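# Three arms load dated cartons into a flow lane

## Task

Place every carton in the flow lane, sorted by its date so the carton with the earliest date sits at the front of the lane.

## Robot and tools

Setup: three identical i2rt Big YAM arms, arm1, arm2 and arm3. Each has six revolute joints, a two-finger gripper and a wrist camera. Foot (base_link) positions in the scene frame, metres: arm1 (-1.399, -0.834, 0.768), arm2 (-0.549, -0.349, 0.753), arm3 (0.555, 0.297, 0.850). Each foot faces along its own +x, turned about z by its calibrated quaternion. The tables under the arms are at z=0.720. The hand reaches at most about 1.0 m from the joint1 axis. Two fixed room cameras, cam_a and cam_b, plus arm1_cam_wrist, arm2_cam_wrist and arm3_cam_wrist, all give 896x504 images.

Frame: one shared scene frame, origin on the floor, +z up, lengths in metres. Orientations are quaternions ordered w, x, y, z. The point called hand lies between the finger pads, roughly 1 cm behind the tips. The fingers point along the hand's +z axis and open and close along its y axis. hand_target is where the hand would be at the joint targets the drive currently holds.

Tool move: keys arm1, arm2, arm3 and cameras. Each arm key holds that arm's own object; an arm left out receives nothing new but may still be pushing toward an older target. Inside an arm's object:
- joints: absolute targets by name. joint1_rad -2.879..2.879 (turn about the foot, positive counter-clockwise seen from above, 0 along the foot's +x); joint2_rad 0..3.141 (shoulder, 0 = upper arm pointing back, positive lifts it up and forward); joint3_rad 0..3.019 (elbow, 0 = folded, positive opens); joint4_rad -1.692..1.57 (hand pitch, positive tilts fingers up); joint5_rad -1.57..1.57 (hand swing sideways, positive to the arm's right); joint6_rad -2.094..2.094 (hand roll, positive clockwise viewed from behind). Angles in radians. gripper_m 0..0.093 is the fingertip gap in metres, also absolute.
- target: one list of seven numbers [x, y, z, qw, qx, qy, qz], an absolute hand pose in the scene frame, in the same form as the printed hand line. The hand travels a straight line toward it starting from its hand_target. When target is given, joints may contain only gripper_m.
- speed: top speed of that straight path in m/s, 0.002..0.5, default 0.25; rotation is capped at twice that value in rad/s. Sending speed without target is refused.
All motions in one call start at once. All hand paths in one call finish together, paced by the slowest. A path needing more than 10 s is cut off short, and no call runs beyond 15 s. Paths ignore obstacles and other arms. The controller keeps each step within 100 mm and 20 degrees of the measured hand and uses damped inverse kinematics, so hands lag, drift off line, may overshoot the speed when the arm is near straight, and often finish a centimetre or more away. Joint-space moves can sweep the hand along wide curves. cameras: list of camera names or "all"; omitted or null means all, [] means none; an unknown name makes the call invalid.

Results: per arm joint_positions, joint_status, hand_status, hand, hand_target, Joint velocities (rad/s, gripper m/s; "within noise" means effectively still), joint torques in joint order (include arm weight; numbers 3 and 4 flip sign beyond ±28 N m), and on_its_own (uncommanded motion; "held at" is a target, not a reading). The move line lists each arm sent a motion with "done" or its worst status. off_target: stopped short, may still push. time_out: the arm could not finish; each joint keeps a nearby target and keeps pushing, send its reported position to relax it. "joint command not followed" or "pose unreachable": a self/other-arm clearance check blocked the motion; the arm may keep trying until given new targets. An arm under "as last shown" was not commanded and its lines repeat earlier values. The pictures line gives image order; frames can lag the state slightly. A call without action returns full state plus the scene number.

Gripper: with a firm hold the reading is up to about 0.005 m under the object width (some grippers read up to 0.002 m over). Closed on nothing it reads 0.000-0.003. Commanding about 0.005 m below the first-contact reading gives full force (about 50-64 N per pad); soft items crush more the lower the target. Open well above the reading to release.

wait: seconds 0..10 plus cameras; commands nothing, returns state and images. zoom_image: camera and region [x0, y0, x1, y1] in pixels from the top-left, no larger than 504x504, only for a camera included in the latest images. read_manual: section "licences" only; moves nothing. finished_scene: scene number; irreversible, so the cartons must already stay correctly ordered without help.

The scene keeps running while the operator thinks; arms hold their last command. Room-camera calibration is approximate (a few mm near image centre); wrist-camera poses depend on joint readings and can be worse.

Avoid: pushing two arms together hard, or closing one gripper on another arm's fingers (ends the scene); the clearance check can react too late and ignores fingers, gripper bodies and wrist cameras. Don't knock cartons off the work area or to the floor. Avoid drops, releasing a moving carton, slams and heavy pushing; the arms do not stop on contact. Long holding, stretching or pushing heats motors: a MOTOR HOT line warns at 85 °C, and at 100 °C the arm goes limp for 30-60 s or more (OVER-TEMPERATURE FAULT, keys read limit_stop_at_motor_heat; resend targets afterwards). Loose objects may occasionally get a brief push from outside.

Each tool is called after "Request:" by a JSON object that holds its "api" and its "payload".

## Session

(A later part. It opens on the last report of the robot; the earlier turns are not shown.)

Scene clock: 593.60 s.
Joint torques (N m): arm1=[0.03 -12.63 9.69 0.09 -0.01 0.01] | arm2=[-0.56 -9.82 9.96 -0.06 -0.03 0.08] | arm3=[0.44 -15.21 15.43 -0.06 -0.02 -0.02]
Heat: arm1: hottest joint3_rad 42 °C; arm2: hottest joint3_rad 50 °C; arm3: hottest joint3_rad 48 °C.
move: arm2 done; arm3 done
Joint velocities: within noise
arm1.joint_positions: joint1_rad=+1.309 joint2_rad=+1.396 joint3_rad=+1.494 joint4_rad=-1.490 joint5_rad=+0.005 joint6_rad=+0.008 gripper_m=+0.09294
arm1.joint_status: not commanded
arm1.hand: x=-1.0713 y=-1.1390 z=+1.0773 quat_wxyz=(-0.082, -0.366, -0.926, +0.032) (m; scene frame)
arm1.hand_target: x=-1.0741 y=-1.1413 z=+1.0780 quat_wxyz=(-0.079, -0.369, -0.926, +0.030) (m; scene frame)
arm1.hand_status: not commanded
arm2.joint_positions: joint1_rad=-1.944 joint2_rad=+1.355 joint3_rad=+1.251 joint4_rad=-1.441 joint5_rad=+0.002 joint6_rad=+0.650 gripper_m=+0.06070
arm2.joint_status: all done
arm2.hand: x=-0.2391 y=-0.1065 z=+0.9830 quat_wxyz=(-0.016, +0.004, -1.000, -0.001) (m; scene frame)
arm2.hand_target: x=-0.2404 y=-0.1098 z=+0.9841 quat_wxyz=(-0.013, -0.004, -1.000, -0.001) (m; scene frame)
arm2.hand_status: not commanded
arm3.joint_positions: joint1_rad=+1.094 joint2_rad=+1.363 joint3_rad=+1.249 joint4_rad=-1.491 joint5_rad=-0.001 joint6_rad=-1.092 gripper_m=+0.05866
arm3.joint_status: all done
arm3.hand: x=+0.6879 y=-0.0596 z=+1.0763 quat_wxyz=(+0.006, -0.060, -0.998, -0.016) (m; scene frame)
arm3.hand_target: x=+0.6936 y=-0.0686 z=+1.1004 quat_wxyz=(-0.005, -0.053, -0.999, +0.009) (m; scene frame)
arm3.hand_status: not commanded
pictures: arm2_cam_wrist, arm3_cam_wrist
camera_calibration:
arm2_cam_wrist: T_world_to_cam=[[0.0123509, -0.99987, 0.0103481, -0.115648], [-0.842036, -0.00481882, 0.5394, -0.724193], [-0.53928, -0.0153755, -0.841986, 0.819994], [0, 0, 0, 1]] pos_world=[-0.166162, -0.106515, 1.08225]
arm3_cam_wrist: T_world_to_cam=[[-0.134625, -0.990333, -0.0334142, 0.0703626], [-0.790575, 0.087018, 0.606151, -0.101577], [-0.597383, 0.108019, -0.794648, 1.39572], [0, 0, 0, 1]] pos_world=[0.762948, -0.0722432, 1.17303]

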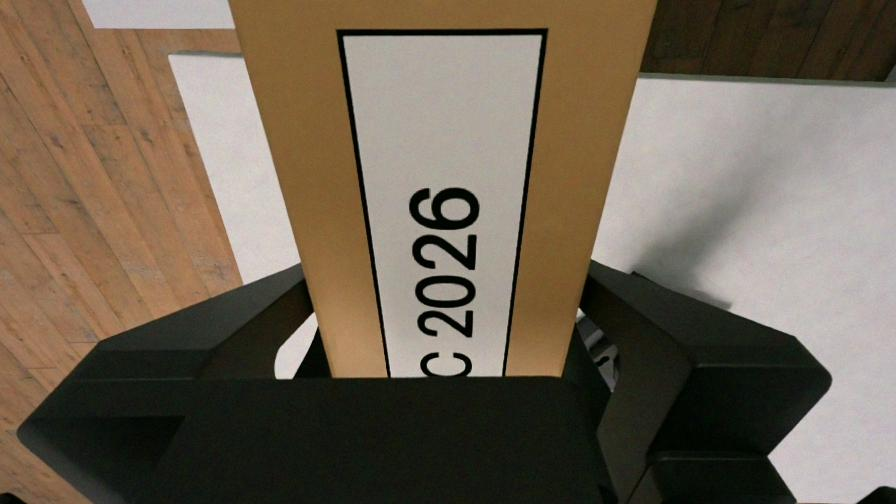

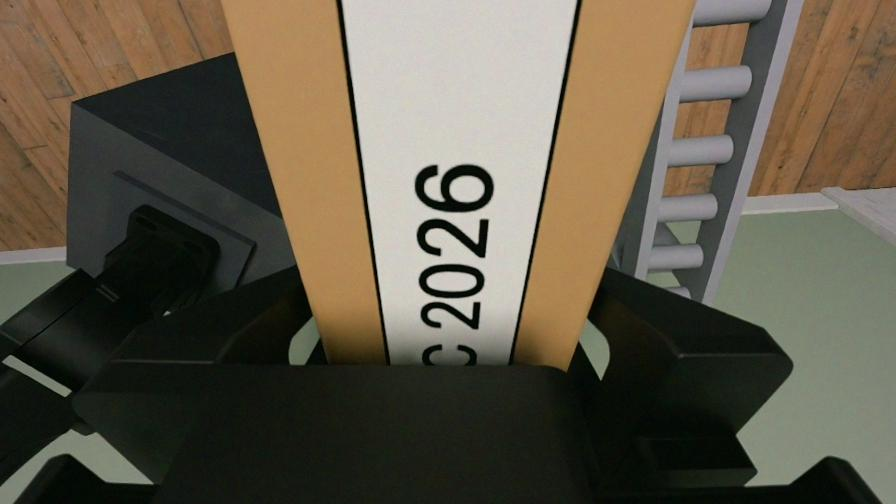

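Request:
{"api": "move", "payload": {"arm3": {"target": [0.889, -0.32, 0.95, 0.03, 0, -1, 0.0225], "speed": 0.3}, "arm2": {"target": [-0.015, 0.020, 0.92, -0.005, 0, -1, -0.012], "speed": 0.25}, "cameras": ["arm3_cam_wrist", "arm2_cam_wrist", "cam_b"]}}

Scene clock: 630.80 s.
Joint torques (N m): arm1=[0.09 -12.57 9.69 0.1 0 0.02] | arm2=[-0.91 -19.66 15.71 -0.23 -0.09 -0.12] | arm3=[0.62 -29.04 16.69 -0.09 0.13 0.11]
Heat: arm1: hottest joint3_rad 43 °C; arm2: hottest joint3_rad 50 °C; arm3: hottest joint3_rad 51 °C.
move: arm2 off_target; arm3 off_target
Joint velocities: within noise
arm1: as last shown
arm2.joint_positions: joint1_rad=-1.998 joint2_rad=+2.053 joint3_rad=+1.935 joint4_rad=-1.486 joint5_rad=-0.026 joint6_rad=+0.606 gripper_m=+0.06070
arm2.joint_status: not commanded
arm2.hand: x=-0.0349 y=+0.0132 z=+0.8976 quat_wxyz=(+0.016, -0.001, -1.000, +0.005) (m; scene frame)
arm2.hand_target: x=-0.0166 y=+0.0190 z=+0.9201 quat_wxyz=(-0.006, +0.000, -1.000, -0.012) (m; scene frame)
arm2.hand_status: off_target (0.031 m and 3.1 deg from the pose sent, 0.265 m and 1.8 deg at the start)
arm3.joint_positions: joint1_rad=+1.244 joint2_rad=+2.262 joint3_rad=+2.124 joint4_rad=-1.469 joint5_rad=+0.073 joint6_rad=-1.061 gripper_m=+0.05866
arm3.joint_status: not commanded
arm3.hand: x=+0.8773 y=-0.3068 z=+0.9322 quat_wxyz=(+0.039, +0.001, -0.999, +0.002) (m; scene frame)
arm3.hand_target: x=+0.8884 y=-0.3187 z=+0.9503 quat_wxyz=(+0.030, +0.000, -0.999, +0.023) (m; scene frame)
arm3.hand_status: off_target (0.025 m and 2.6 deg from the pose sent, 0.352 m and 8.6 deg at the start)
pictures: arm2_cam_wrist, arm3_cam_wrist, cam_b
camera_calibration:
arm2_cam_wrist: T_world_to_cam=[[0.00335485, -0.999753, 0.0219531, -0.00834973], [-0.805776, 0.0102984, 0.592131, -0.551766], [-0.592211, -0.0196758, -0.805543, 0.825637], [0, 0, 0, 1]] pos_world=[0.0443793, 0.0135797, 0.991987]
arm3_cam_wrist: T_world_to_cam=[[-0.0145393, -0.99989, 0.00291977, -0.295822], [-0.753706, 0.0128783, 0.657086, 0.0545327], [-0.657051, 0.00735293, -0.75381, 1.40435], [0, 0, 0, 1]] pos_world=[0.959532, -0.306818, 1.02365]

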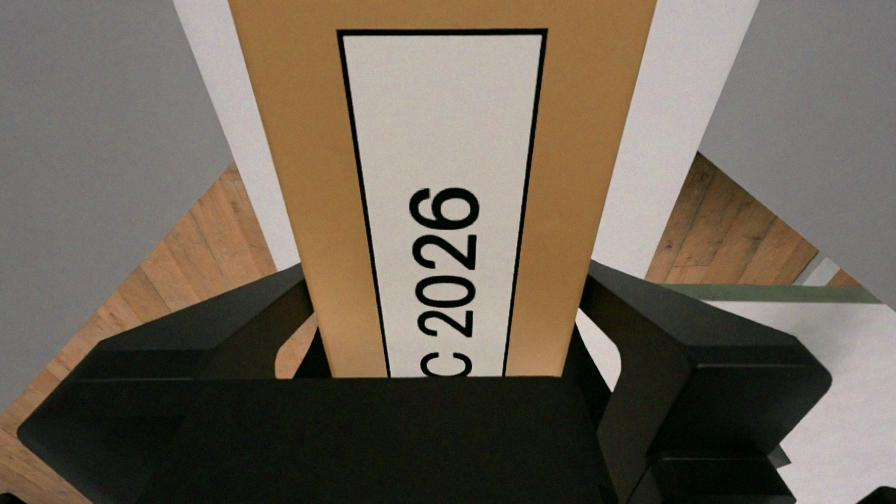

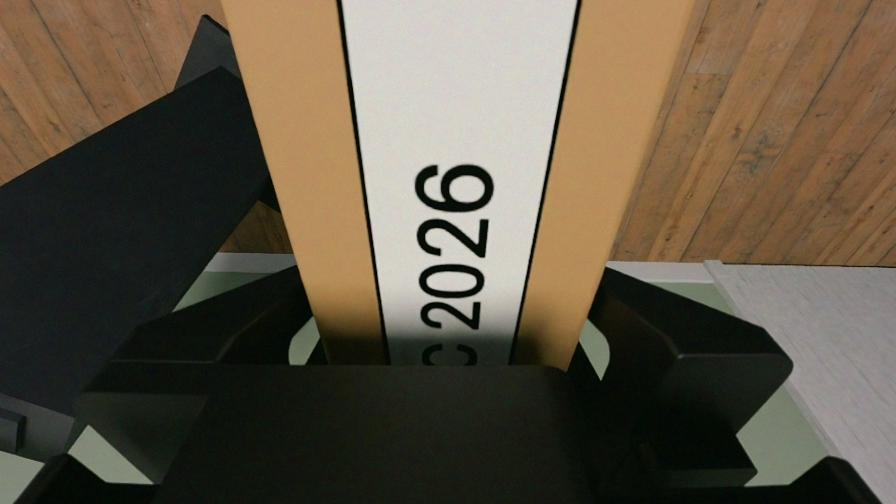

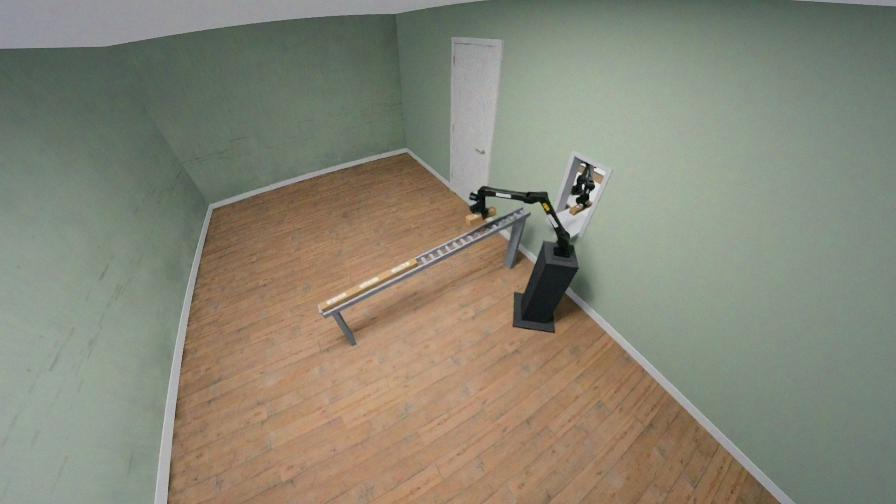

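Request:
{"api": "zoom_image", "payload": {"camera": "arm3_cam_wrist", "region": [560, 0, 760, 270]}}

Request:
{"api": "zoom_image", "payload": {"camera": "arm3_cam_wrist", "region": [180, 60, 330, 290]}}

Request:
{"api": "zoom_image", "payload": {"camera": "cam_b", "region": [400, 150, 620, 290]}}

Scaled by 1.867 from the camera's 896x504 image, which has a finer 1280x720 frame.

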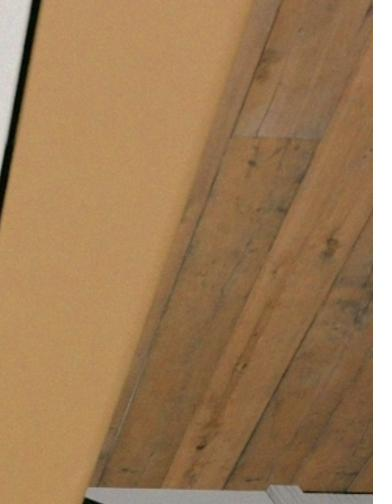

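Scaled by 2.191 from the camera's 896x504 image, which has a finer 1280x720 frame.

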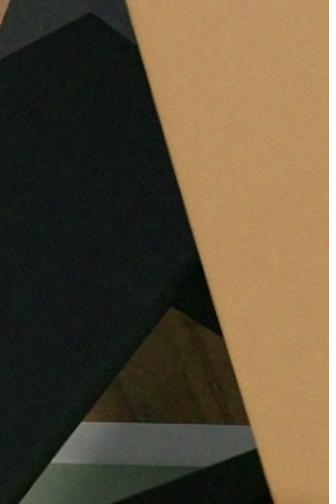

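Scaled by 2.291 from the camera's 896x504 image, which has a finer 1280x720 frame.

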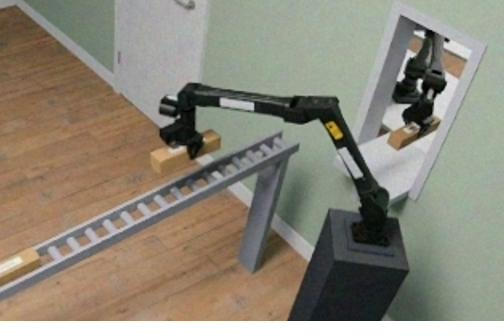

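Request:
{"api": "move", "payload": {"arm3": {"target": [0.886, -0.314, 0.868, 0.032, 0, -1, 0.012], "speed": 0.2}, "arm2": {"target": [-0.019, 0.013, 0.80, -0.005, 0, -1, -0.006], "speed": 0.2}, "cameras": ["arm3_cam_wrist"]}}

Scene clock: 640.23 s.
Joint torques (N m): arm1=[0.09 -12.57 9.68 0.1 0 0.01] | arm2=[-0.91 -22.71 9.58 0.61 0.08 -0.12] | arm3=[0.44 -30.8 11.55 0.49 -0.09 0.1]
Heat: arm1: hottest joint3_rad 43 °C; arm2: hottest joint3_rad 52 °C; arm3: hottest joint3_rad 51 °C.
move: arm2 off_target; arm3 done
Joint velocities: within noise
arm1: as last shown
arm2.joint_positions: joint1_rad=-1.998 joint2_rad=+2.130 joint3_rad=+1.781 joint4_rad=-1.230 joint5_rad=-0.020 joint6_rad=+0.605 gripper_m=+0.06070
arm2.joint_status: not commanded
arm2.hand: x=-0.0265 y=+0.0159 z=+0.7925 quat_wxyz=(+0.005, -0.001, -1.000, +0.000) (m; scene frame)
arm2.hand_target: x=-0.0191 y=+0.0131 z=+0.8000 quat_wxyz=(-0.005, +0.000, -1.000, -0.006) (m; scene frame)
arm2.hand_status: off_target (0.011 m and 1.3 deg from the pose sent, 0.099 m and 2.7 deg at the start)
arm3.joint_positions: joint1_rad=+1.244 joint2_rad=+2.323 joint3_rad=+2.044 joint4_rad=-1.327 joint5_rad=+0.072 joint6_rad=-1.061 gripper_m=+0.05866
arm3.joint_status: not commanded
arm3.hand: x=+0.8794 y=-0.3098 z=+0.8611 quat_wxyz=(+0.039, +0.001, -0.999, +0.002) (m; scene frame)
arm3.hand_target: x=+0.8860 y=-0.3138 z=+0.8680 quat_wxyz=(+0.032, +0.000, -0.999, +0.012) (m; scene frame)
arm3.hand_status: done (0.010 m and 1.4 deg from the pose sent, 0.065 m and 1.4 deg at the start)
pictures: arm3_cam_wrist
camera_calibration:
arm3_cam_wrist: T_world_to_cam=[[-0.0145962, -0.99989, 0.00268511, -0.298407], [-0.754495, 0.0127761, 0.656181, 0.104324], [-0.656143, 0.00755185, -0.754599, 1.35211], [0, 0, 0, 1]] pos_world=[0.961532, -0.309918, 0.952644]

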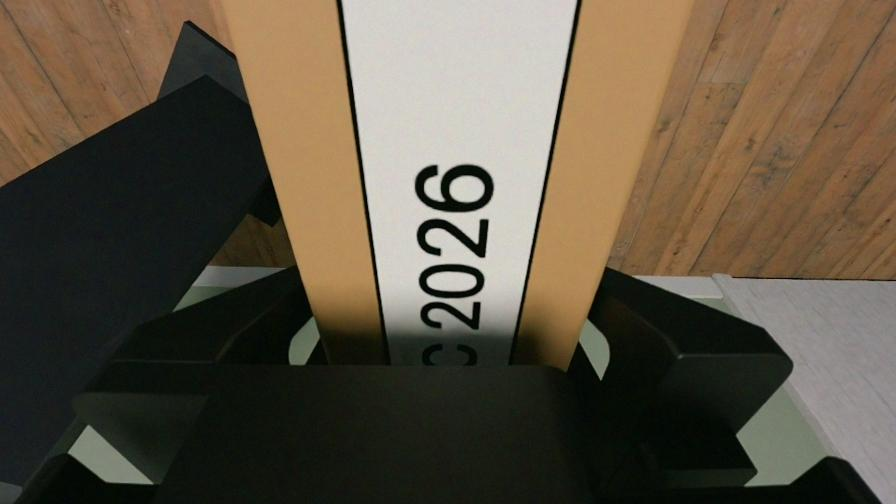

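Request:
{"api": "move", "payload": {"arm3": {"target": [0.886, -0.314, 0.95, 0, -0.7009, -0.7133, 0], "speed": 0.4}, "arm2": {"target": [-0.019, 0.013, 0.776, -0.005, 0, -1, -0.006], "speed": 0.15}, "cameras": ["arm3_cam_wrist", "arm2_cam_wrist"]}}

Scene clock: 652.90 s.
Joint torques (N m): arm1=[0.09 -12.63 9.68 0.1 0 0.02] | arm2=[-0.91 -20.07 8.98 0.7 0.06 -0.11] | arm3=[-0.56 -32.91 16.43 -0.14 0.16 0.16]
Heat: arm1: hottest joint3_rad 43 °C; arm2: hottest joint3_rad 52 °C; arm3: hottest joint3_rad 50 °C.
move: arm2 done; arm3 off_target
Joint velocities: within noise
arm1: as last shown
arm2.joint_positions: joint1_rad=-1.998 joint2_rad=+2.135 joint3_rad=+1.763 joint4_rad=-1.180 joint5_rad=-0.020 joint6_rad=+0.605 gripper_m=+0.06070
arm2.joint_status: not commanded
arm2.hand: x=-0.0222 y=+0.0187 z=+0.7835 quat_wxyz=(-0.007, +0.000, -1.000, -0.008) (m; scene frame)
arm2.hand_target: x=-0.0192 y=+0.0131 z=+0.7760 quat_wxyz=(-0.005, +0.000, -1.000, -0.006) (m; scene frame)
arm2.hand_status: done (0.010 m and 0.3 deg from the pose sent, 0.018 m and 1.3 deg at the start)
arm3.joint_positions: joint1_rad=+1.241 joint2_rad=+2.281 joint3_rad=+2.091 joint4_rad=-1.464 joint5_rad=-0.001 joint6_rad=+0.472 gripper_m=+0.05863
arm3.joint_status: not commanded
arm3.hand: x=+0.8816 y=-0.2925 z=+0.9065 quat_wxyz=(+0.040, -0.694, -0.719, -0.014) (m; scene frame)
arm3.hand_target: x=+0.8847 y=-0.3117 z=+0.9503 quat_wxyz=(+0.000, -0.701, -0.713, +0.000) (m; scene frame)
arm3.hand_status: off_target (0.049 m and 4.9 deg from the pose sent, 0.089 m and 89.1 deg at the start)
pictures: arm2_cam_wrist, arm3_cam_wrist
camera_calibration:
arm2_cam_wrist: T_world_to_cam=[[0.00409854, -0.999987, -0.00288643, 0.019028], [-0.832324, -0.00501122, 0.554267, -0.444625], [-0.554274, 0.000130758, -0.832334, 0.762742], [0, 0, 0, 1]] pos_world=[0.0526184, 0.0166999, 0.881351]
arm3_cam_wrist: T_world_to_cam=[[-0.999219, -0.0203295, 0.0338866, 0.845116], [0.00679386, 0.756375, 0.654103, -0.375852], [-0.0389286, 0.653822, -0.755646, 1.03349], [0, 0, 0, 1]] pos_world=[0.887242, -0.374253, 0.998161]

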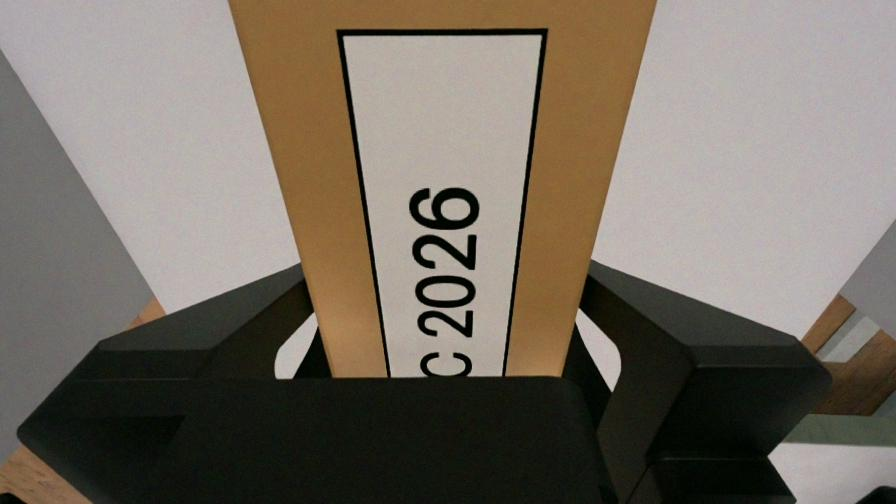

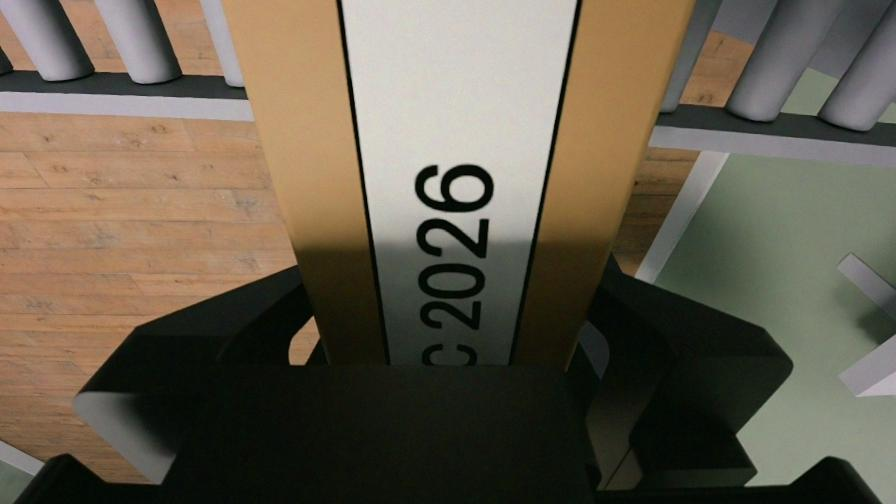

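Request:
{"api": "zoom_image", "payload": {"camera": "arm3_cam_wrist", "region": [0, 0, 260, 146]}}

Request:
{"api": "zoom_image", "payload": {"camera": "arm3_cam_wrist", "region": [640, 0, 896, 180]}}

Scaled by 1.938 from the camera's 896x504 image, which has a finer 1280x720 frame.

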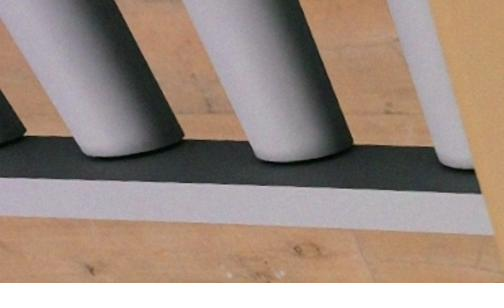

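Scaled by 1.969 from the camera's 896x504 image, which has a finer 1280x720 frame.

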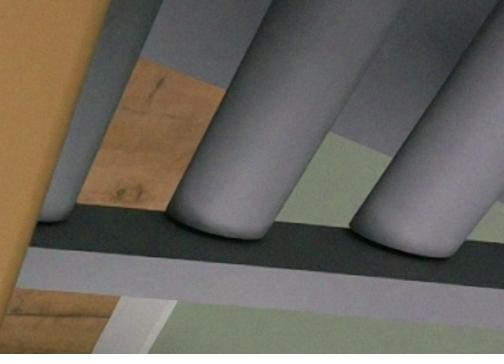

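Request:
{"api": "move", "payload": {"arm3": {"target": [0.886, -0.375, 0.96, 0, -0.7009, -0.7133, 0.01], "speed": 0.3}, "arm2": {"target": [-0.019, 0.013, 0.766, -0.005, 0, -1, -0.006], "speed": 0.15}, "cameras": ["arm3_cam_wrist", "arm2_cam_wrist"]}}

Scene clock: 678.93 s.
Joint torques (N m): arm1=[0.03 -12.57 9.68 0.12 0 0.01] | arm2=[-0.91 -20.13 8.94 0.68 0.06 -0.11] | arm3=[0.03 -32.62 16.87 -0.1 0.17 -0.01]
Heat: arm1: hottest joint3_rad 43 °C; arm2: hottest joint3_rad 51 °C; arm3: hottest joint3_rad 52 °C.
move: arm2 done; arm3 off_target
Joint velocities: within noise
arm1: as last shown
arm2.joint_positions: joint1_rad=-1.998 joint2_rad=+2.146 joint3_rad=+1.753 joint4_rad=-1.159 joint5_rad=-0.020 joint6_rad=+0.605 gripper_m=+0.06070
arm2.joint_status: not commanded
arm2.hand: x=-0.0220 y=+0.0186 z=+0.7731 quat_wxyz=(-0.007, +0.000, -1.000, -0.008) (m; scene frame)
arm2.hand_target: x=-0.0192 y=+0.0131 z=+0.7661 quat_wxyz=(-0.005, +0.000, -1.000, -0.006) (m; scene frame)
arm2.hand_status: done (0.010 m and 0.3 deg from the pose sent, 0.019 m and 0.3 deg at the start)
arm3.joint_positions: joint1_rad=+1.199 joint2_rad=+2.505 joint3_rad=+2.587 joint4_rad=-1.693 joint5_rad=+0.019 joint6_rad=+0.454 gripper_m=+0.05863
arm3.joint_status: not commanded
arm3.hand: x=+0.8816 y=-0.3635 z=+0.9374 quat_wxyz=(+0.021, -0.703, -0.711, +0.002) (m; scene frame)
arm3.hand_target: x=+0.8854 y=-0.3735 z=+0.9600 quat_wxyz=(-0.003, -0.701, -0.713, +0.011) (m; scene frame)
arm3.hand_status: off_target (0.026 m and 2.6 deg from the pose sent, 0.098 m and 5.4 deg at the start; a joint's target at an end of its range on 23 of 53 steps)
pictures: arm2_cam_wrist, arm3_cam_wrist
camera_calibration:
arm2_cam_wrist: T_world_to_cam=[[0.00445899, -0.999986, -0.00289338, 0.0189839], [-0.832324, -0.0053151, 0.554264, -0.438687], [-0.554272, -0.0000632258, -0.832336, 0.754201], [0, 0, 0, 1]] pos_world=[0.0528186, 0.0166997, 0.870951]
arm3_cam_wrist: T_world_to_cam=[[-0.999541, 0.00414828, 0.0300172, 0.85549], [0.0217955, 0.786616, 0.617058, -0.309867], [-0.0210523, 0.617429, -0.786345, 1.10316], [0, 0, 0, 1]] pos_world=[0.885074, -0.440923, 1.03299]

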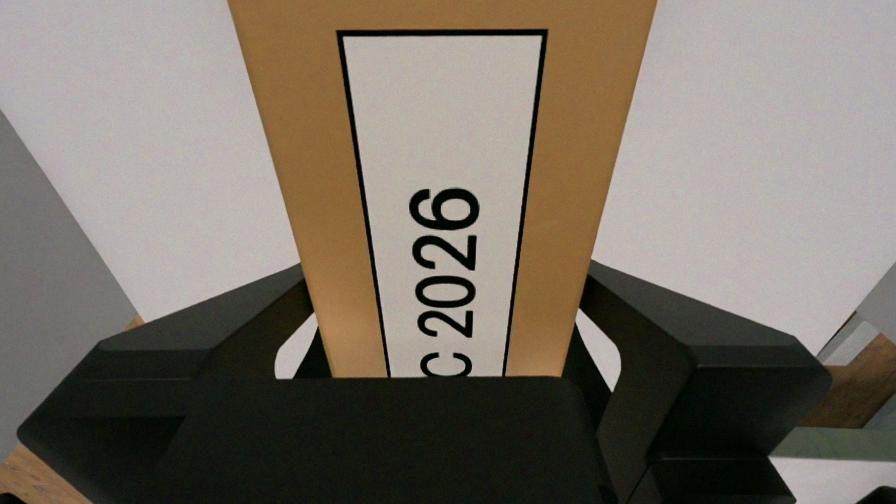

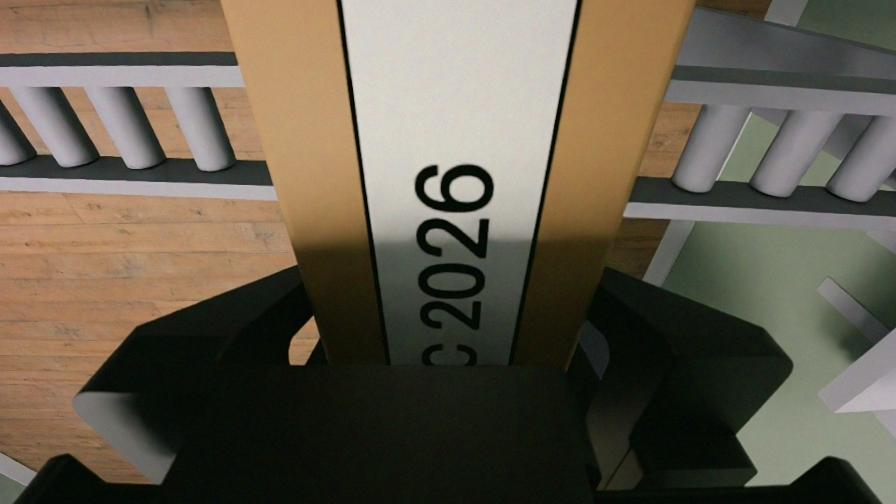

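Request:
{"api": "zoom_image", "payload": {"camera": "arm3_cam_wrist", "region": [60, 20, 300, 220]}}

Request:
{"api": "zoom_image", "payload": {"camera": "arm3_cam_wrist", "region": [620, 20, 860, 240]}}

Scaled by 2.100 from the camera's 896x504 image, which has a finer 1280x720 frame.

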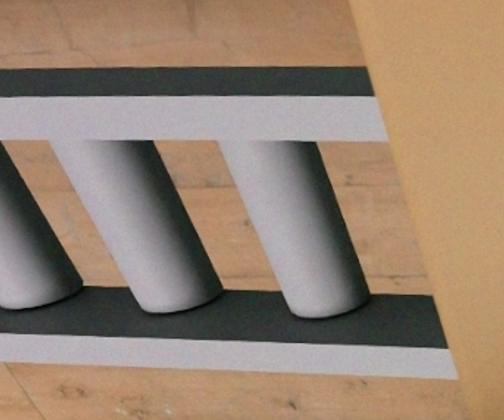

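Scaled by 2.100 from the camera's 896x504 image, which has a finer 1280x720 frame.

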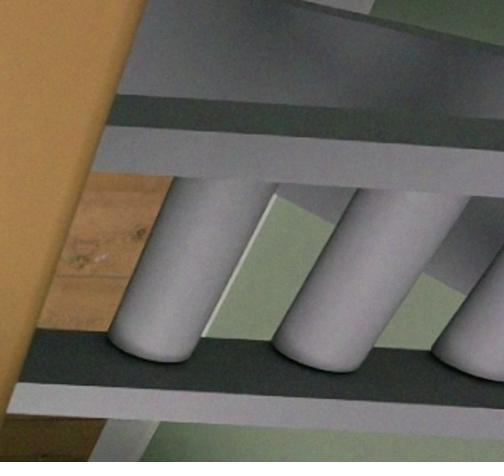

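Request:
{"api": "move", "payload": {"arm3": {"target": [0.886, -0.372, 0.85, 0, -0.7009, -0.7133, 0.008], "speed": 0.25}, "arm2": {"target": [-0.019, 0.013, 0.757, -0.005, 0, -1, -0.006], "speed": 0.15}, "cameras": ["arm3_cam_wrist"]}}

Scene clock: 713.97 s.
Joint torques (N m): arm1=[0.09 -12.51 9.66 0.09 -0.01 0.01] | arm2=[-0.85 -19.55 8.51 0.75 0 -0.11] | arm3=[0.03 -33.14 11.79 0.61 0.03 -0.02]
Heat: arm1: hottest joint3_rad 43 °C; arm2: hottest joint3_rad 50 °C; arm3: hottest joint3_rad 53 °C.
move: arm2 off_target; arm3 done
Joint velocities: within noise
arm1: as last shown
arm2.joint_positions: joint1_rad=-1.998 joint2_rad=+2.148 joint3_rad=+1.750 joint4_rad=-1.142 joint5_rad=-0.019 joint6_rad=+0.605 gripper_m=+0.06070
arm2.joint_status: not commanded
arm2.hand: x=-0.0195 y=+0.0200 z=+0.7710 quat_wxyz=(-0.012, +0.000, -1.000, -0.011) (m; scene frame)
arm2.hand_target: x=-0.0193 y=+0.0130 z=+0.7572 quat_wxyz=(-0.005, +0.000, -1.000, -0.006) (m; scene frame)
arm2.hand_status: off_target (0.016 m and 1.0 deg from the pose sent, 0.017 m and 0.3 deg at the start)
arm3.joint_positions: joint1_rad=+1.199 joint2_rad=+2.516 joint3_rad=+2.358 joint4_rad=-1.434 joint5_rad=+0.019 joint6_rad=+0.454 gripper_m=+0.05863
arm3.joint_status: not commanded
arm3.hand: x=+0.8833 y=-0.3664 z=+0.8421 quat_wxyz=(+0.012, -0.703, -0.711, +0.005) (m; scene frame)
arm3.hand_target: x=+0.8860 y=-0.3718 z=+0.8500 quat_wxyz=(+0.000, -0.701, -0.713, +0.008) (m; scene frame)
arm3.hand_status: done (0.010 m and 1.5 deg from the pose sent, 0.088 m and 2.5 deg at the start)
pictures: arm3_cam_wrist
camera_calibration:
arm3_cam_wrist: T_world_to_cam=[[-0.999764, 0.00465357, 0.0212206, 0.867795], [0.0165204, 0.797187, 0.603507, -0.228851], [-0.0141083, 0.603715, -0.797076, 1.02783], [0, 0, 0, 1]] pos_world=[0.885872, -0.442118, 0.938957]

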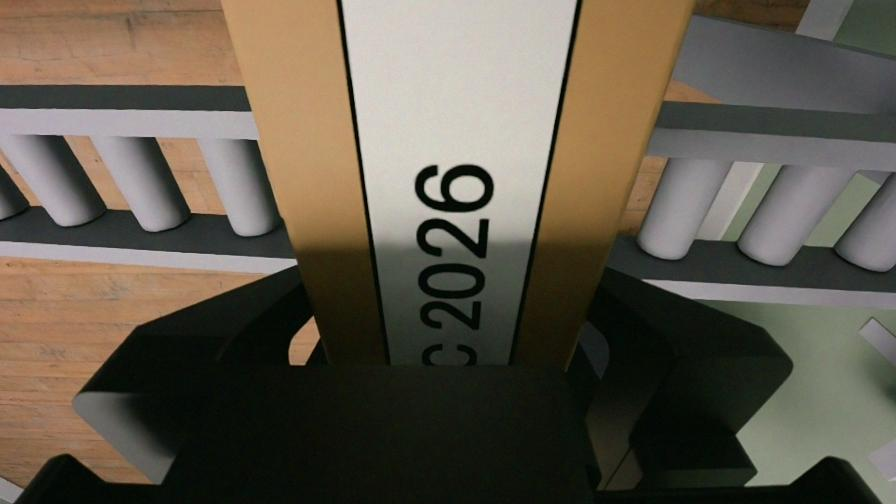

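Request:
{"api": "move", "payload": {"arm2": {"joints": {"gripper_m": 0.093}}, "cameras": ["arm3_cam_wrist", "arm2_cam_wrist"]}}

Request:
{"api": "zoom_image", "payload": {"camera": "arm3_cam_wrist", "region": [60, 60, 300, 290]}}

Request:
{"api": "zoom_image", "payload": {"camera": "arm3_cam_wrist", "region": [620, 60, 860, 320]}}

Scene clock: 717.10 s.
Joint torques (N m): arm1=[0.09 -12.51 9.69 0.08 -0.01 0.01] | arm2=[-0.85 -19.6 8.5 0.75 0.01 -0.11] | arm3=[0.03 -33.26 11.81 0.61 0.03 -0.02]
Heat: arm1: hottest joint3_rad 43 °C; arm2: hottest joint3_rad 49 °C; arm3: hottest joint3_rad 52 °C.
move: arm2 done
Joint velocities: within noise
arm1, arm3: as last shown
arm2.joint_positions: joint1_rad=-1.998 joint2_rad=+2.148 joint3_rad=+1.750 joint4_rad=-1.142 joint5_rad=-0.019 joint6_rad=+0.605 gripper_m=+0.09284
arm2.joint_status: all done
arm2.hand: x=-0.0195 y=+0.0200 z=+0.7710 quat_wxyz=(-0.012, +0.000, -1.000, -0.011) (m; scene frame)
arm2.hand_target: x=-0.0193 y=+0.0131 z=+0.7572 quat_wxyz=(-0.005, +0.000, -1.000, -0.006) (m; scene frame)
arm2.hand_status: not commanded
pictures: arm2_cam_wrist, arm3_cam_wrist
camera_calibration:
arm2_cam_wrist: T_world_to_cam=[[0.00463218, -0.99995, -0.00886605, 0.025063], [-0.838201, -0.00871772, 0.545292, -0.428602], [-0.545342, 0.00490564, -0.838199, 0.758421], [0, 0, 0, 1]] pos_world=[0.0542277, 0.0176048, 0.869643]
arm3_cam_wrist: T_world_to_cam=[[-0.999764, 0.00465357, 0.0212206, 0.867795], [0.0165204, 0.797187, 0.603507, -0.228851], [-0.0141083, 0.603715, -0.797076, 1.02783], [0, 0, 0, 1]] pos_world=[0.885872, -0.442118, 0.938957]

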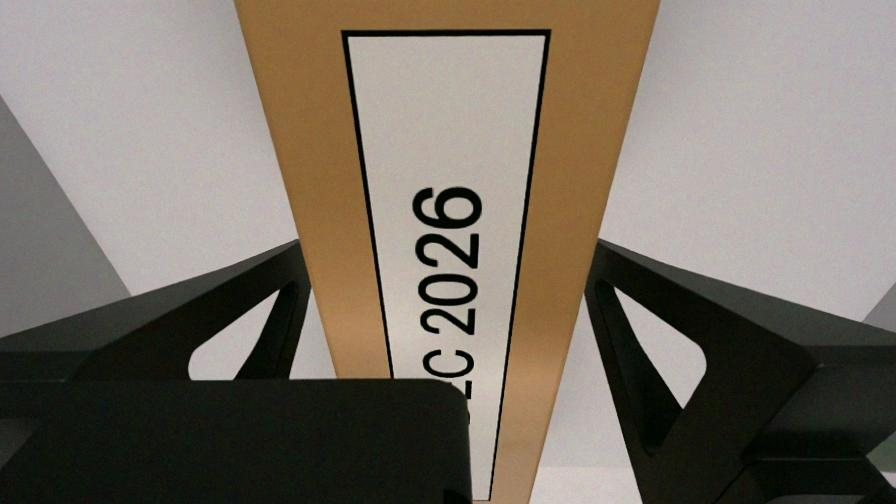

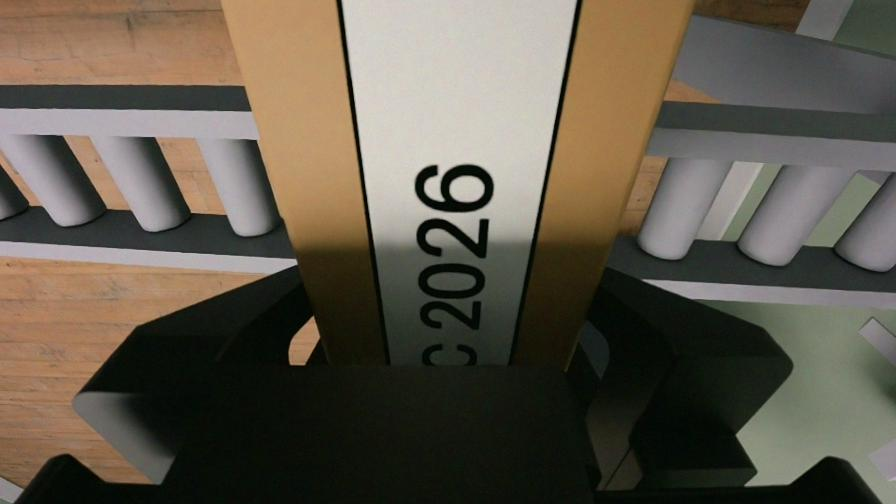

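Scaled by 2.100 from the camera's 896x504 image, which has a finer 1280x720 frame.

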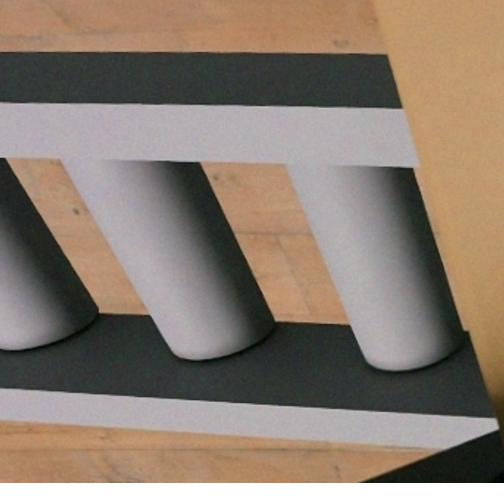

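Scaled by 1.938 from the camera's 896x504 image, which has a finer 1280x720 frame.

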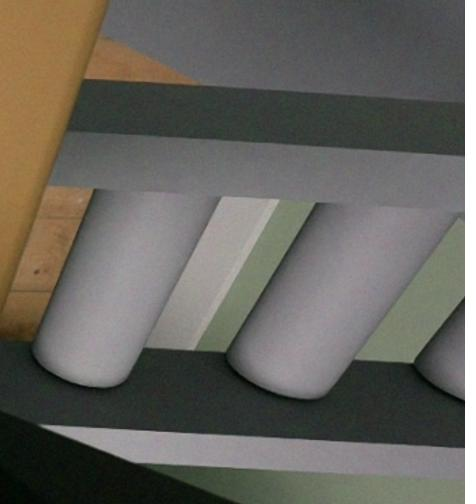

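Request:
{"api": "move", "payload": {"arm3": {"target": [0.886, -0.372, 0.79, 0, -0.7009, -0.7133, 0.008], "speed": 0.2}, "arm2": {"target": [-0.021, 0.018, 0.93, 0, 0, -1, 0], "speed": 0.3}, "cameras": []}}

Request:
{"api": "move", "payload": {"arm3": {"target": [0.886, -0.372, 0.774, 0, -0.7009, -0.7133, 0.008], "speed": 0.1}, "arm2": {"target": [-0.26, -0.14, 0.97, 0, 0, -1, 0], "speed": 0.35}, "cameras": ["arm3_cam_wrist"]}}

Scene clock: 735.37 s.
Joint torques (N m): arm1=[0.09 -12.51 9.68 0.1 0 0.01] | arm2=[-0.5 -19.19 14.01 -0.16 0.1 -0.06] | arm3=[0.09 -32.21 11.51 0.64 0.02 -0.01]
Heat: arm1: hottest joint3_rad 43 °C; arm2: hottest joint2_rad 48 °C; arm3: hottest joint3_rad 51 °C.
move: arm2 off_target; arm3 done
Joint velocities: within noise
arm1: as last shown
arm2.joint_positions: joint1_rad=-1.998 joint2_rad=+2.041 joint3_rad=+1.983 joint4_rad=-1.536 joint5_rad=-0.017 joint6_rad=+0.605 gripper_m=+0.09294
arm2.joint_status: not commanded
arm2.hand: x=-0.0335 y=+0.0126 z=+0.9230 quat_wxyz=(+0.010, +0.000, -1.000, +0.006) (m; scene frame)
arm2.hand_target: x=-0.0216 y=+0.0177 z=+0.9299 quat_wxyz=(+0.000, +0.000, -1.000, +0.000) (m; scene frame)
arm2.hand_status: off_target (0.015 m and 1.3 deg from the pose sent, 0.159 m and 1.9 deg at the start)
arm3.joint_positions: joint1_rad=+1.199 joint2_rad=+2.558 joint3_rad=+2.300 joint4_rad=-1.323 joint5_rad=+0.019 joint6_rad=+0.454 gripper_m=+0.05863
arm3.joint_status: not commanded
arm3.hand: x=+0.8839 y=-0.3675 z=+0.7900 quat_wxyz=(+0.007, -0.703, -0.711, +0.006) (m; scene frame)
arm3.hand_target: x=+0.8861 y=-0.3719 z=+0.7900 quat_wxyz=(+0.000, -0.701, -0.713, +0.008) (m; scene frame)
arm3.hand_status: done (0.005 m and 0.9 deg from the pose sent, 0.053 m and 1.5 deg at the start)
pictures: none
No camera images: "cameras" was empty.

Scene clock: 737.13 s.
Joint torques (N m): arm1=[0.15 -12.57 9.69 0.1 -0.01 0.01] | arm2=[0.38 -7.77 8.92 -0.03 0.1 0.05] | arm3=[0.32 -31.62 11.08 0.69 0.03 -0.02]
Heat: arm1: hottest joint3_rad 43 °C; arm2: hottest joint2_rad 48 °C; arm3: hottest joint3_rad 51 °C.
move: arm2 done; arm3 done
Joint velocities: within noise
arm1.joint_positions: joint1_rad=+1.309 joint2_rad=+1.396 joint3_rad=+1.494 joint4_rad=-1.490 joint5_rad=+0.005 joint6_rad=+0.008 gripper_m=+0.09294
arm1.joint_status: not commanded
arm1.hand: x=-1.0713 y=-1.1390 z=+1.0773 quat_wxyz=(-0.082, -0.366, -0.926, +0.032) (m; scene frame)
arm1.hand_target: x=-1.0741 y=-1.1413 z=+1.0780 quat_wxyz=(-0.079, -0.369, -0.926, +0.030) (m; scene frame)
arm1.hand_status: not commanded
arm2.joint_positions: joint1_rad=-1.998 joint2_rad=+1.276 joint3_rad=+1.163 joint4_rad=-1.432 joint5_rad=-0.017 joint6_rad=+0.605 gripper_m=+0.09294
arm2.joint_status: not commanded
arm2.hand: x=-0.2538 y=-0.1385 z=+0.9772 quat_wxyz=(-0.011, +0.000, -1.000, -0.008) (m; scene frame)
arm2.hand_target: x=-0.2600 y=-0.1400 z=+0.9701 quat_wxyz=(+0.000, +0.000, -1.000, +0.000) (m; scene frame)
arm2.hand_status: done (0.010 m and 1.5 deg from the pose sent, 0.277 m and 1.3 deg at the start)
arm3.joint_positions: joint1_rad=+1.199 joint2_rad=+2.567 joint3_rad=+2.295 joint4_rad=-1.296 joint5_rad=+0.019 joint6_rad=+0.454 gripper_m=+0.05863
arm3.joint_status: not commanded
arm3.hand: x=+0.8853 y=-0.3702 z=+0.7811 quat_wxyz=(+0.001, -0.703, -0.711, +0.008) (m; scene frame)
arm3.hand_target: x=+0.8860 y=-0.3718 z=+0.7741 quat_wxyz=(+0.000, -0.701, -0.713, +0.008) (m; scene frame)
arm3.hand_status: done (0.007 m and 0.4 deg from the pose sent, 0.017 m and 0.9 deg at the start)
pictures: arm3_cam_wrist
camera_calibration:
arm3_cam_wrist: T_world_to_cam=[[-0.999927, 0.00501027, 0.0110212, 0.879436], [0.0105297, 0.809171, 0.587478, -0.166756], [-0.00597463, 0.587551, -0.809165, 0.977857], [0, 0, 0, 1]] pos_world=[0.88697, -0.444013, 0.879521]

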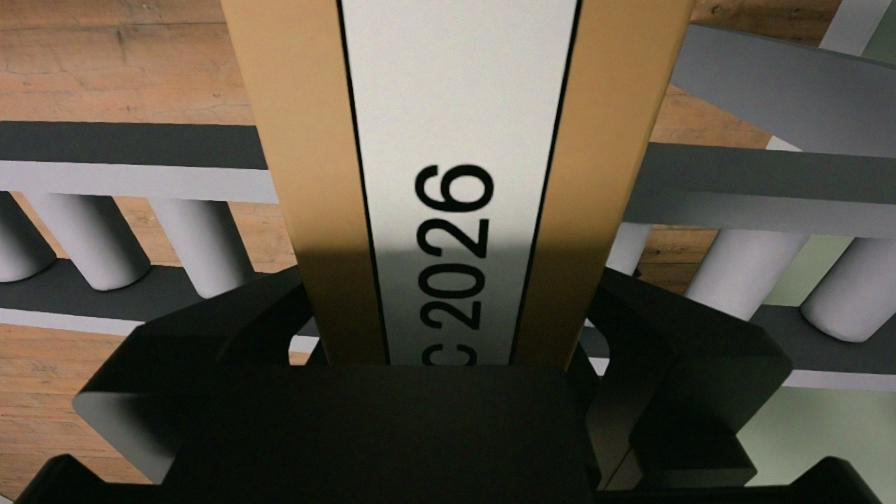

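Request:
{"api": "move", "payload": {"arm3": {"target": [0.886, -0.372, 0.764, 0, -0.7009, -0.7133, 0.008], "speed": 0.1}, "arm2": {"joints": {"joint1_rad": -0.3, "joint6_rad": 0.0}}, "cameras": ["arm3_cam_wrist"]}}

Scene clock: 742.07 s.
Joint torques (N m): arm1=[0.03 -12.57 9.69 0.1 0 0.01] | arm2=[0.5 -7.77 8.92 -0.02 0 -0.11] | arm3=[-0.09 -31.62 11.04 0.66 0.03 -0.02]
Heat: arm1: hottest joint3_rad 43 °C; arm2: hottest joint3_rad 49 °C; arm3: hottest joint3_rad 50 °C.
move: arm2 done; arm3 done
Joint velocities: within noise
arm1: as last shown
arm2.joint_positions: joint1_rad=-0.307 joint2_rad=+1.276 joint3_rad=+1.163 joint4_rad=-1.432 joint5_rad=-0.016 joint6_rad=+0.009 gripper_m=+0.09298
arm2.joint_status: all done
arm2.hand: x=-0.7926 y=-0.0765 z=+0.9714 quat_wxyz=(+0.005, +0.910, -0.415, -0.008) (m; scene frame)
arm2.hand_target: x=-0.7904 y=-0.0826 z=+0.9644 quat_wxyz=(+0.010, +0.913, -0.407, +0.004) (m; scene frame)
arm2.hand_status: not commanded
arm3.joint_positions: joint1_rad=+1.199 joint2_rad=+2.580 joint3_rad=+2.291 joint4_rad=-1.281 joint5_rad=+0.019 joint6_rad=+0.454 gripper_m=+0.05863
arm3.joint_status: not commanded
arm3.hand: x=+0.8853 y=-0.3701 z=+0.7706 quat_wxyz=(+0.002, -0.703, -0.711, +0.008) (m; scene frame)
arm3.hand_target: x=+0.8860 y=-0.3719 z=+0.7641 quat_wxyz=(+0.000, -0.701, -0.713, +0.008) (m; scene frame)
arm3.hand_status: done (0.007 m and 0.4 deg from the pose sent, 0.017 m and 0.4 deg at the start)
pictures: arm3_cam_wrist
camera_calibration:
arm3_cam_wrist: T_world_to_cam=[[-0.999923, 0.00499221, 0.0113851, 0.879223], [0.0107328, 0.808798, 0.587989, -0.161459], [-0.00627289, 0.588066, -0.808789, 0.969469], [0, 0, 0, 1]] pos_world=[0.88697, -0.443913, 0.869022]

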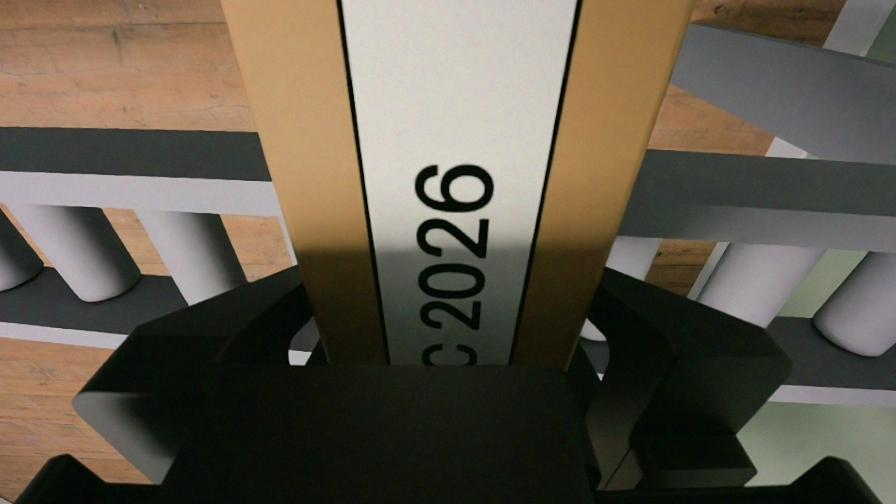

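Request:
{"api": "move", "payload": {"arm3": {"target": [0.886, -0.372, 0.75, 0, -0.7009, -0.7133, 0.008], "speed": 0.1}, "arm2": {"joints": {"joint1_rad": 1.2, "joint2_rad": 1.35, "joint3_rad": 1.6, "joint4_rad": -1.6, "joint5_rad": 0, "joint6_rad": 0}}, "cameras": ["arm3_cam_wrist"]}}

Scene clock: 746.57 s.
Joint torques (N m): arm1=[0.09 -12.57 9.68 0.08 0 0.01] | arm2=[0.44 -9.7 13.86 0.28 -0.01 -0.1] | arm3=[0.15 -30.62 10.45 1.05 0.03 -0.01]
Heat: arm1: hottest joint3_rad 43 °C; arm2: hottest joint3_rad 49 °C; arm3: hottest joint3_rad 50 °C.
move: arm2 done; arm3 off_target
Joint velocities: within noise
arm1: as last shown
arm2.joint_positions: joint1_rad=+1.195 joint2_rad=+1.353 joint3_rad=+1.555 joint4_rad=-1.591 joint5_rad=+0.000 joint6_rad=+0.009 gripper_m=+0.09299
arm2.joint_status: all done
arm2.hand: x=-0.8890 y=-0.6036 z=+1.1026 quat_wxyz=(+0.037, +0.945, +0.316, -0.083) (m; scene frame)
arm2.hand_target: x=-0.8912 y=-0.6078 z=+1.1224 quat_wxyz=(+0.043, +0.940, +0.322, -0.102) (m; scene frame)
arm2.hand_status: not commanded
arm3.joint_positions: joint1_rad=+1.199 joint2_rad=+2.584 joint3_rad=+2.291 joint4_rad=-1.266 joint5_rad=+0.019 joint6_rad=+0.454 gripper_m=+0.05863
arm3.joint_status: not commanded
arm3.hand: x=+0.8865 y=-0.3726 z=+0.7682 quat_wxyz=(-0.003, -0.703, -0.711, +0.010) (m; scene frame)
arm3.hand_target: x=+0.8859 y=-0.3715 z=+0.7503 quat_wxyz=(+0.000, -0.701, -0.713, +0.008) (m; scene frame)
arm3.hand_status: off_target (0.018 m and 0.6 deg from the pose sent, 0.021 m and 0.4 deg at the start)
pictures: arm3_cam_wrist
camera_calibration:
arm3_cam_wrist: T_world_to_cam=[[-0.999965, 0.00511143, 0.00659437, 0.884196], [0.0079896, 0.814351, 0.580318, -0.147544], [-0.00240387, 0.580351, -0.814363, 0.966906], [0, 0, 0, 1]] pos_world=[0.887669, -0.445511, 0.867205]

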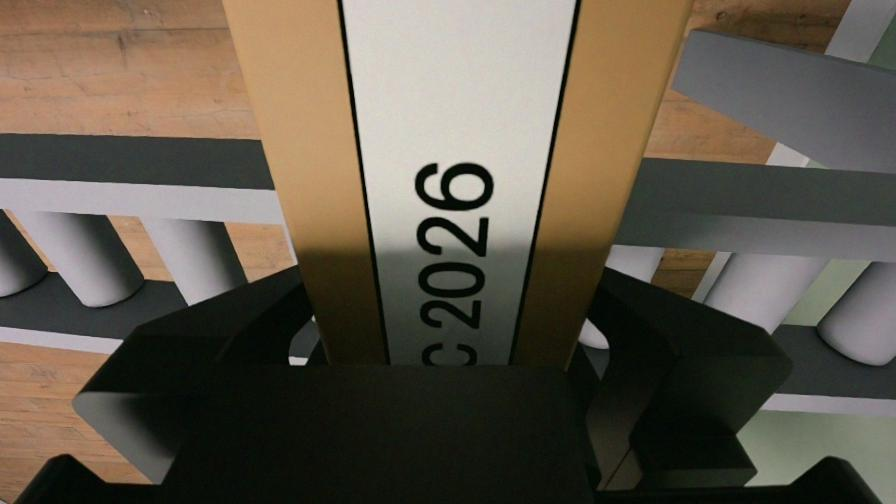

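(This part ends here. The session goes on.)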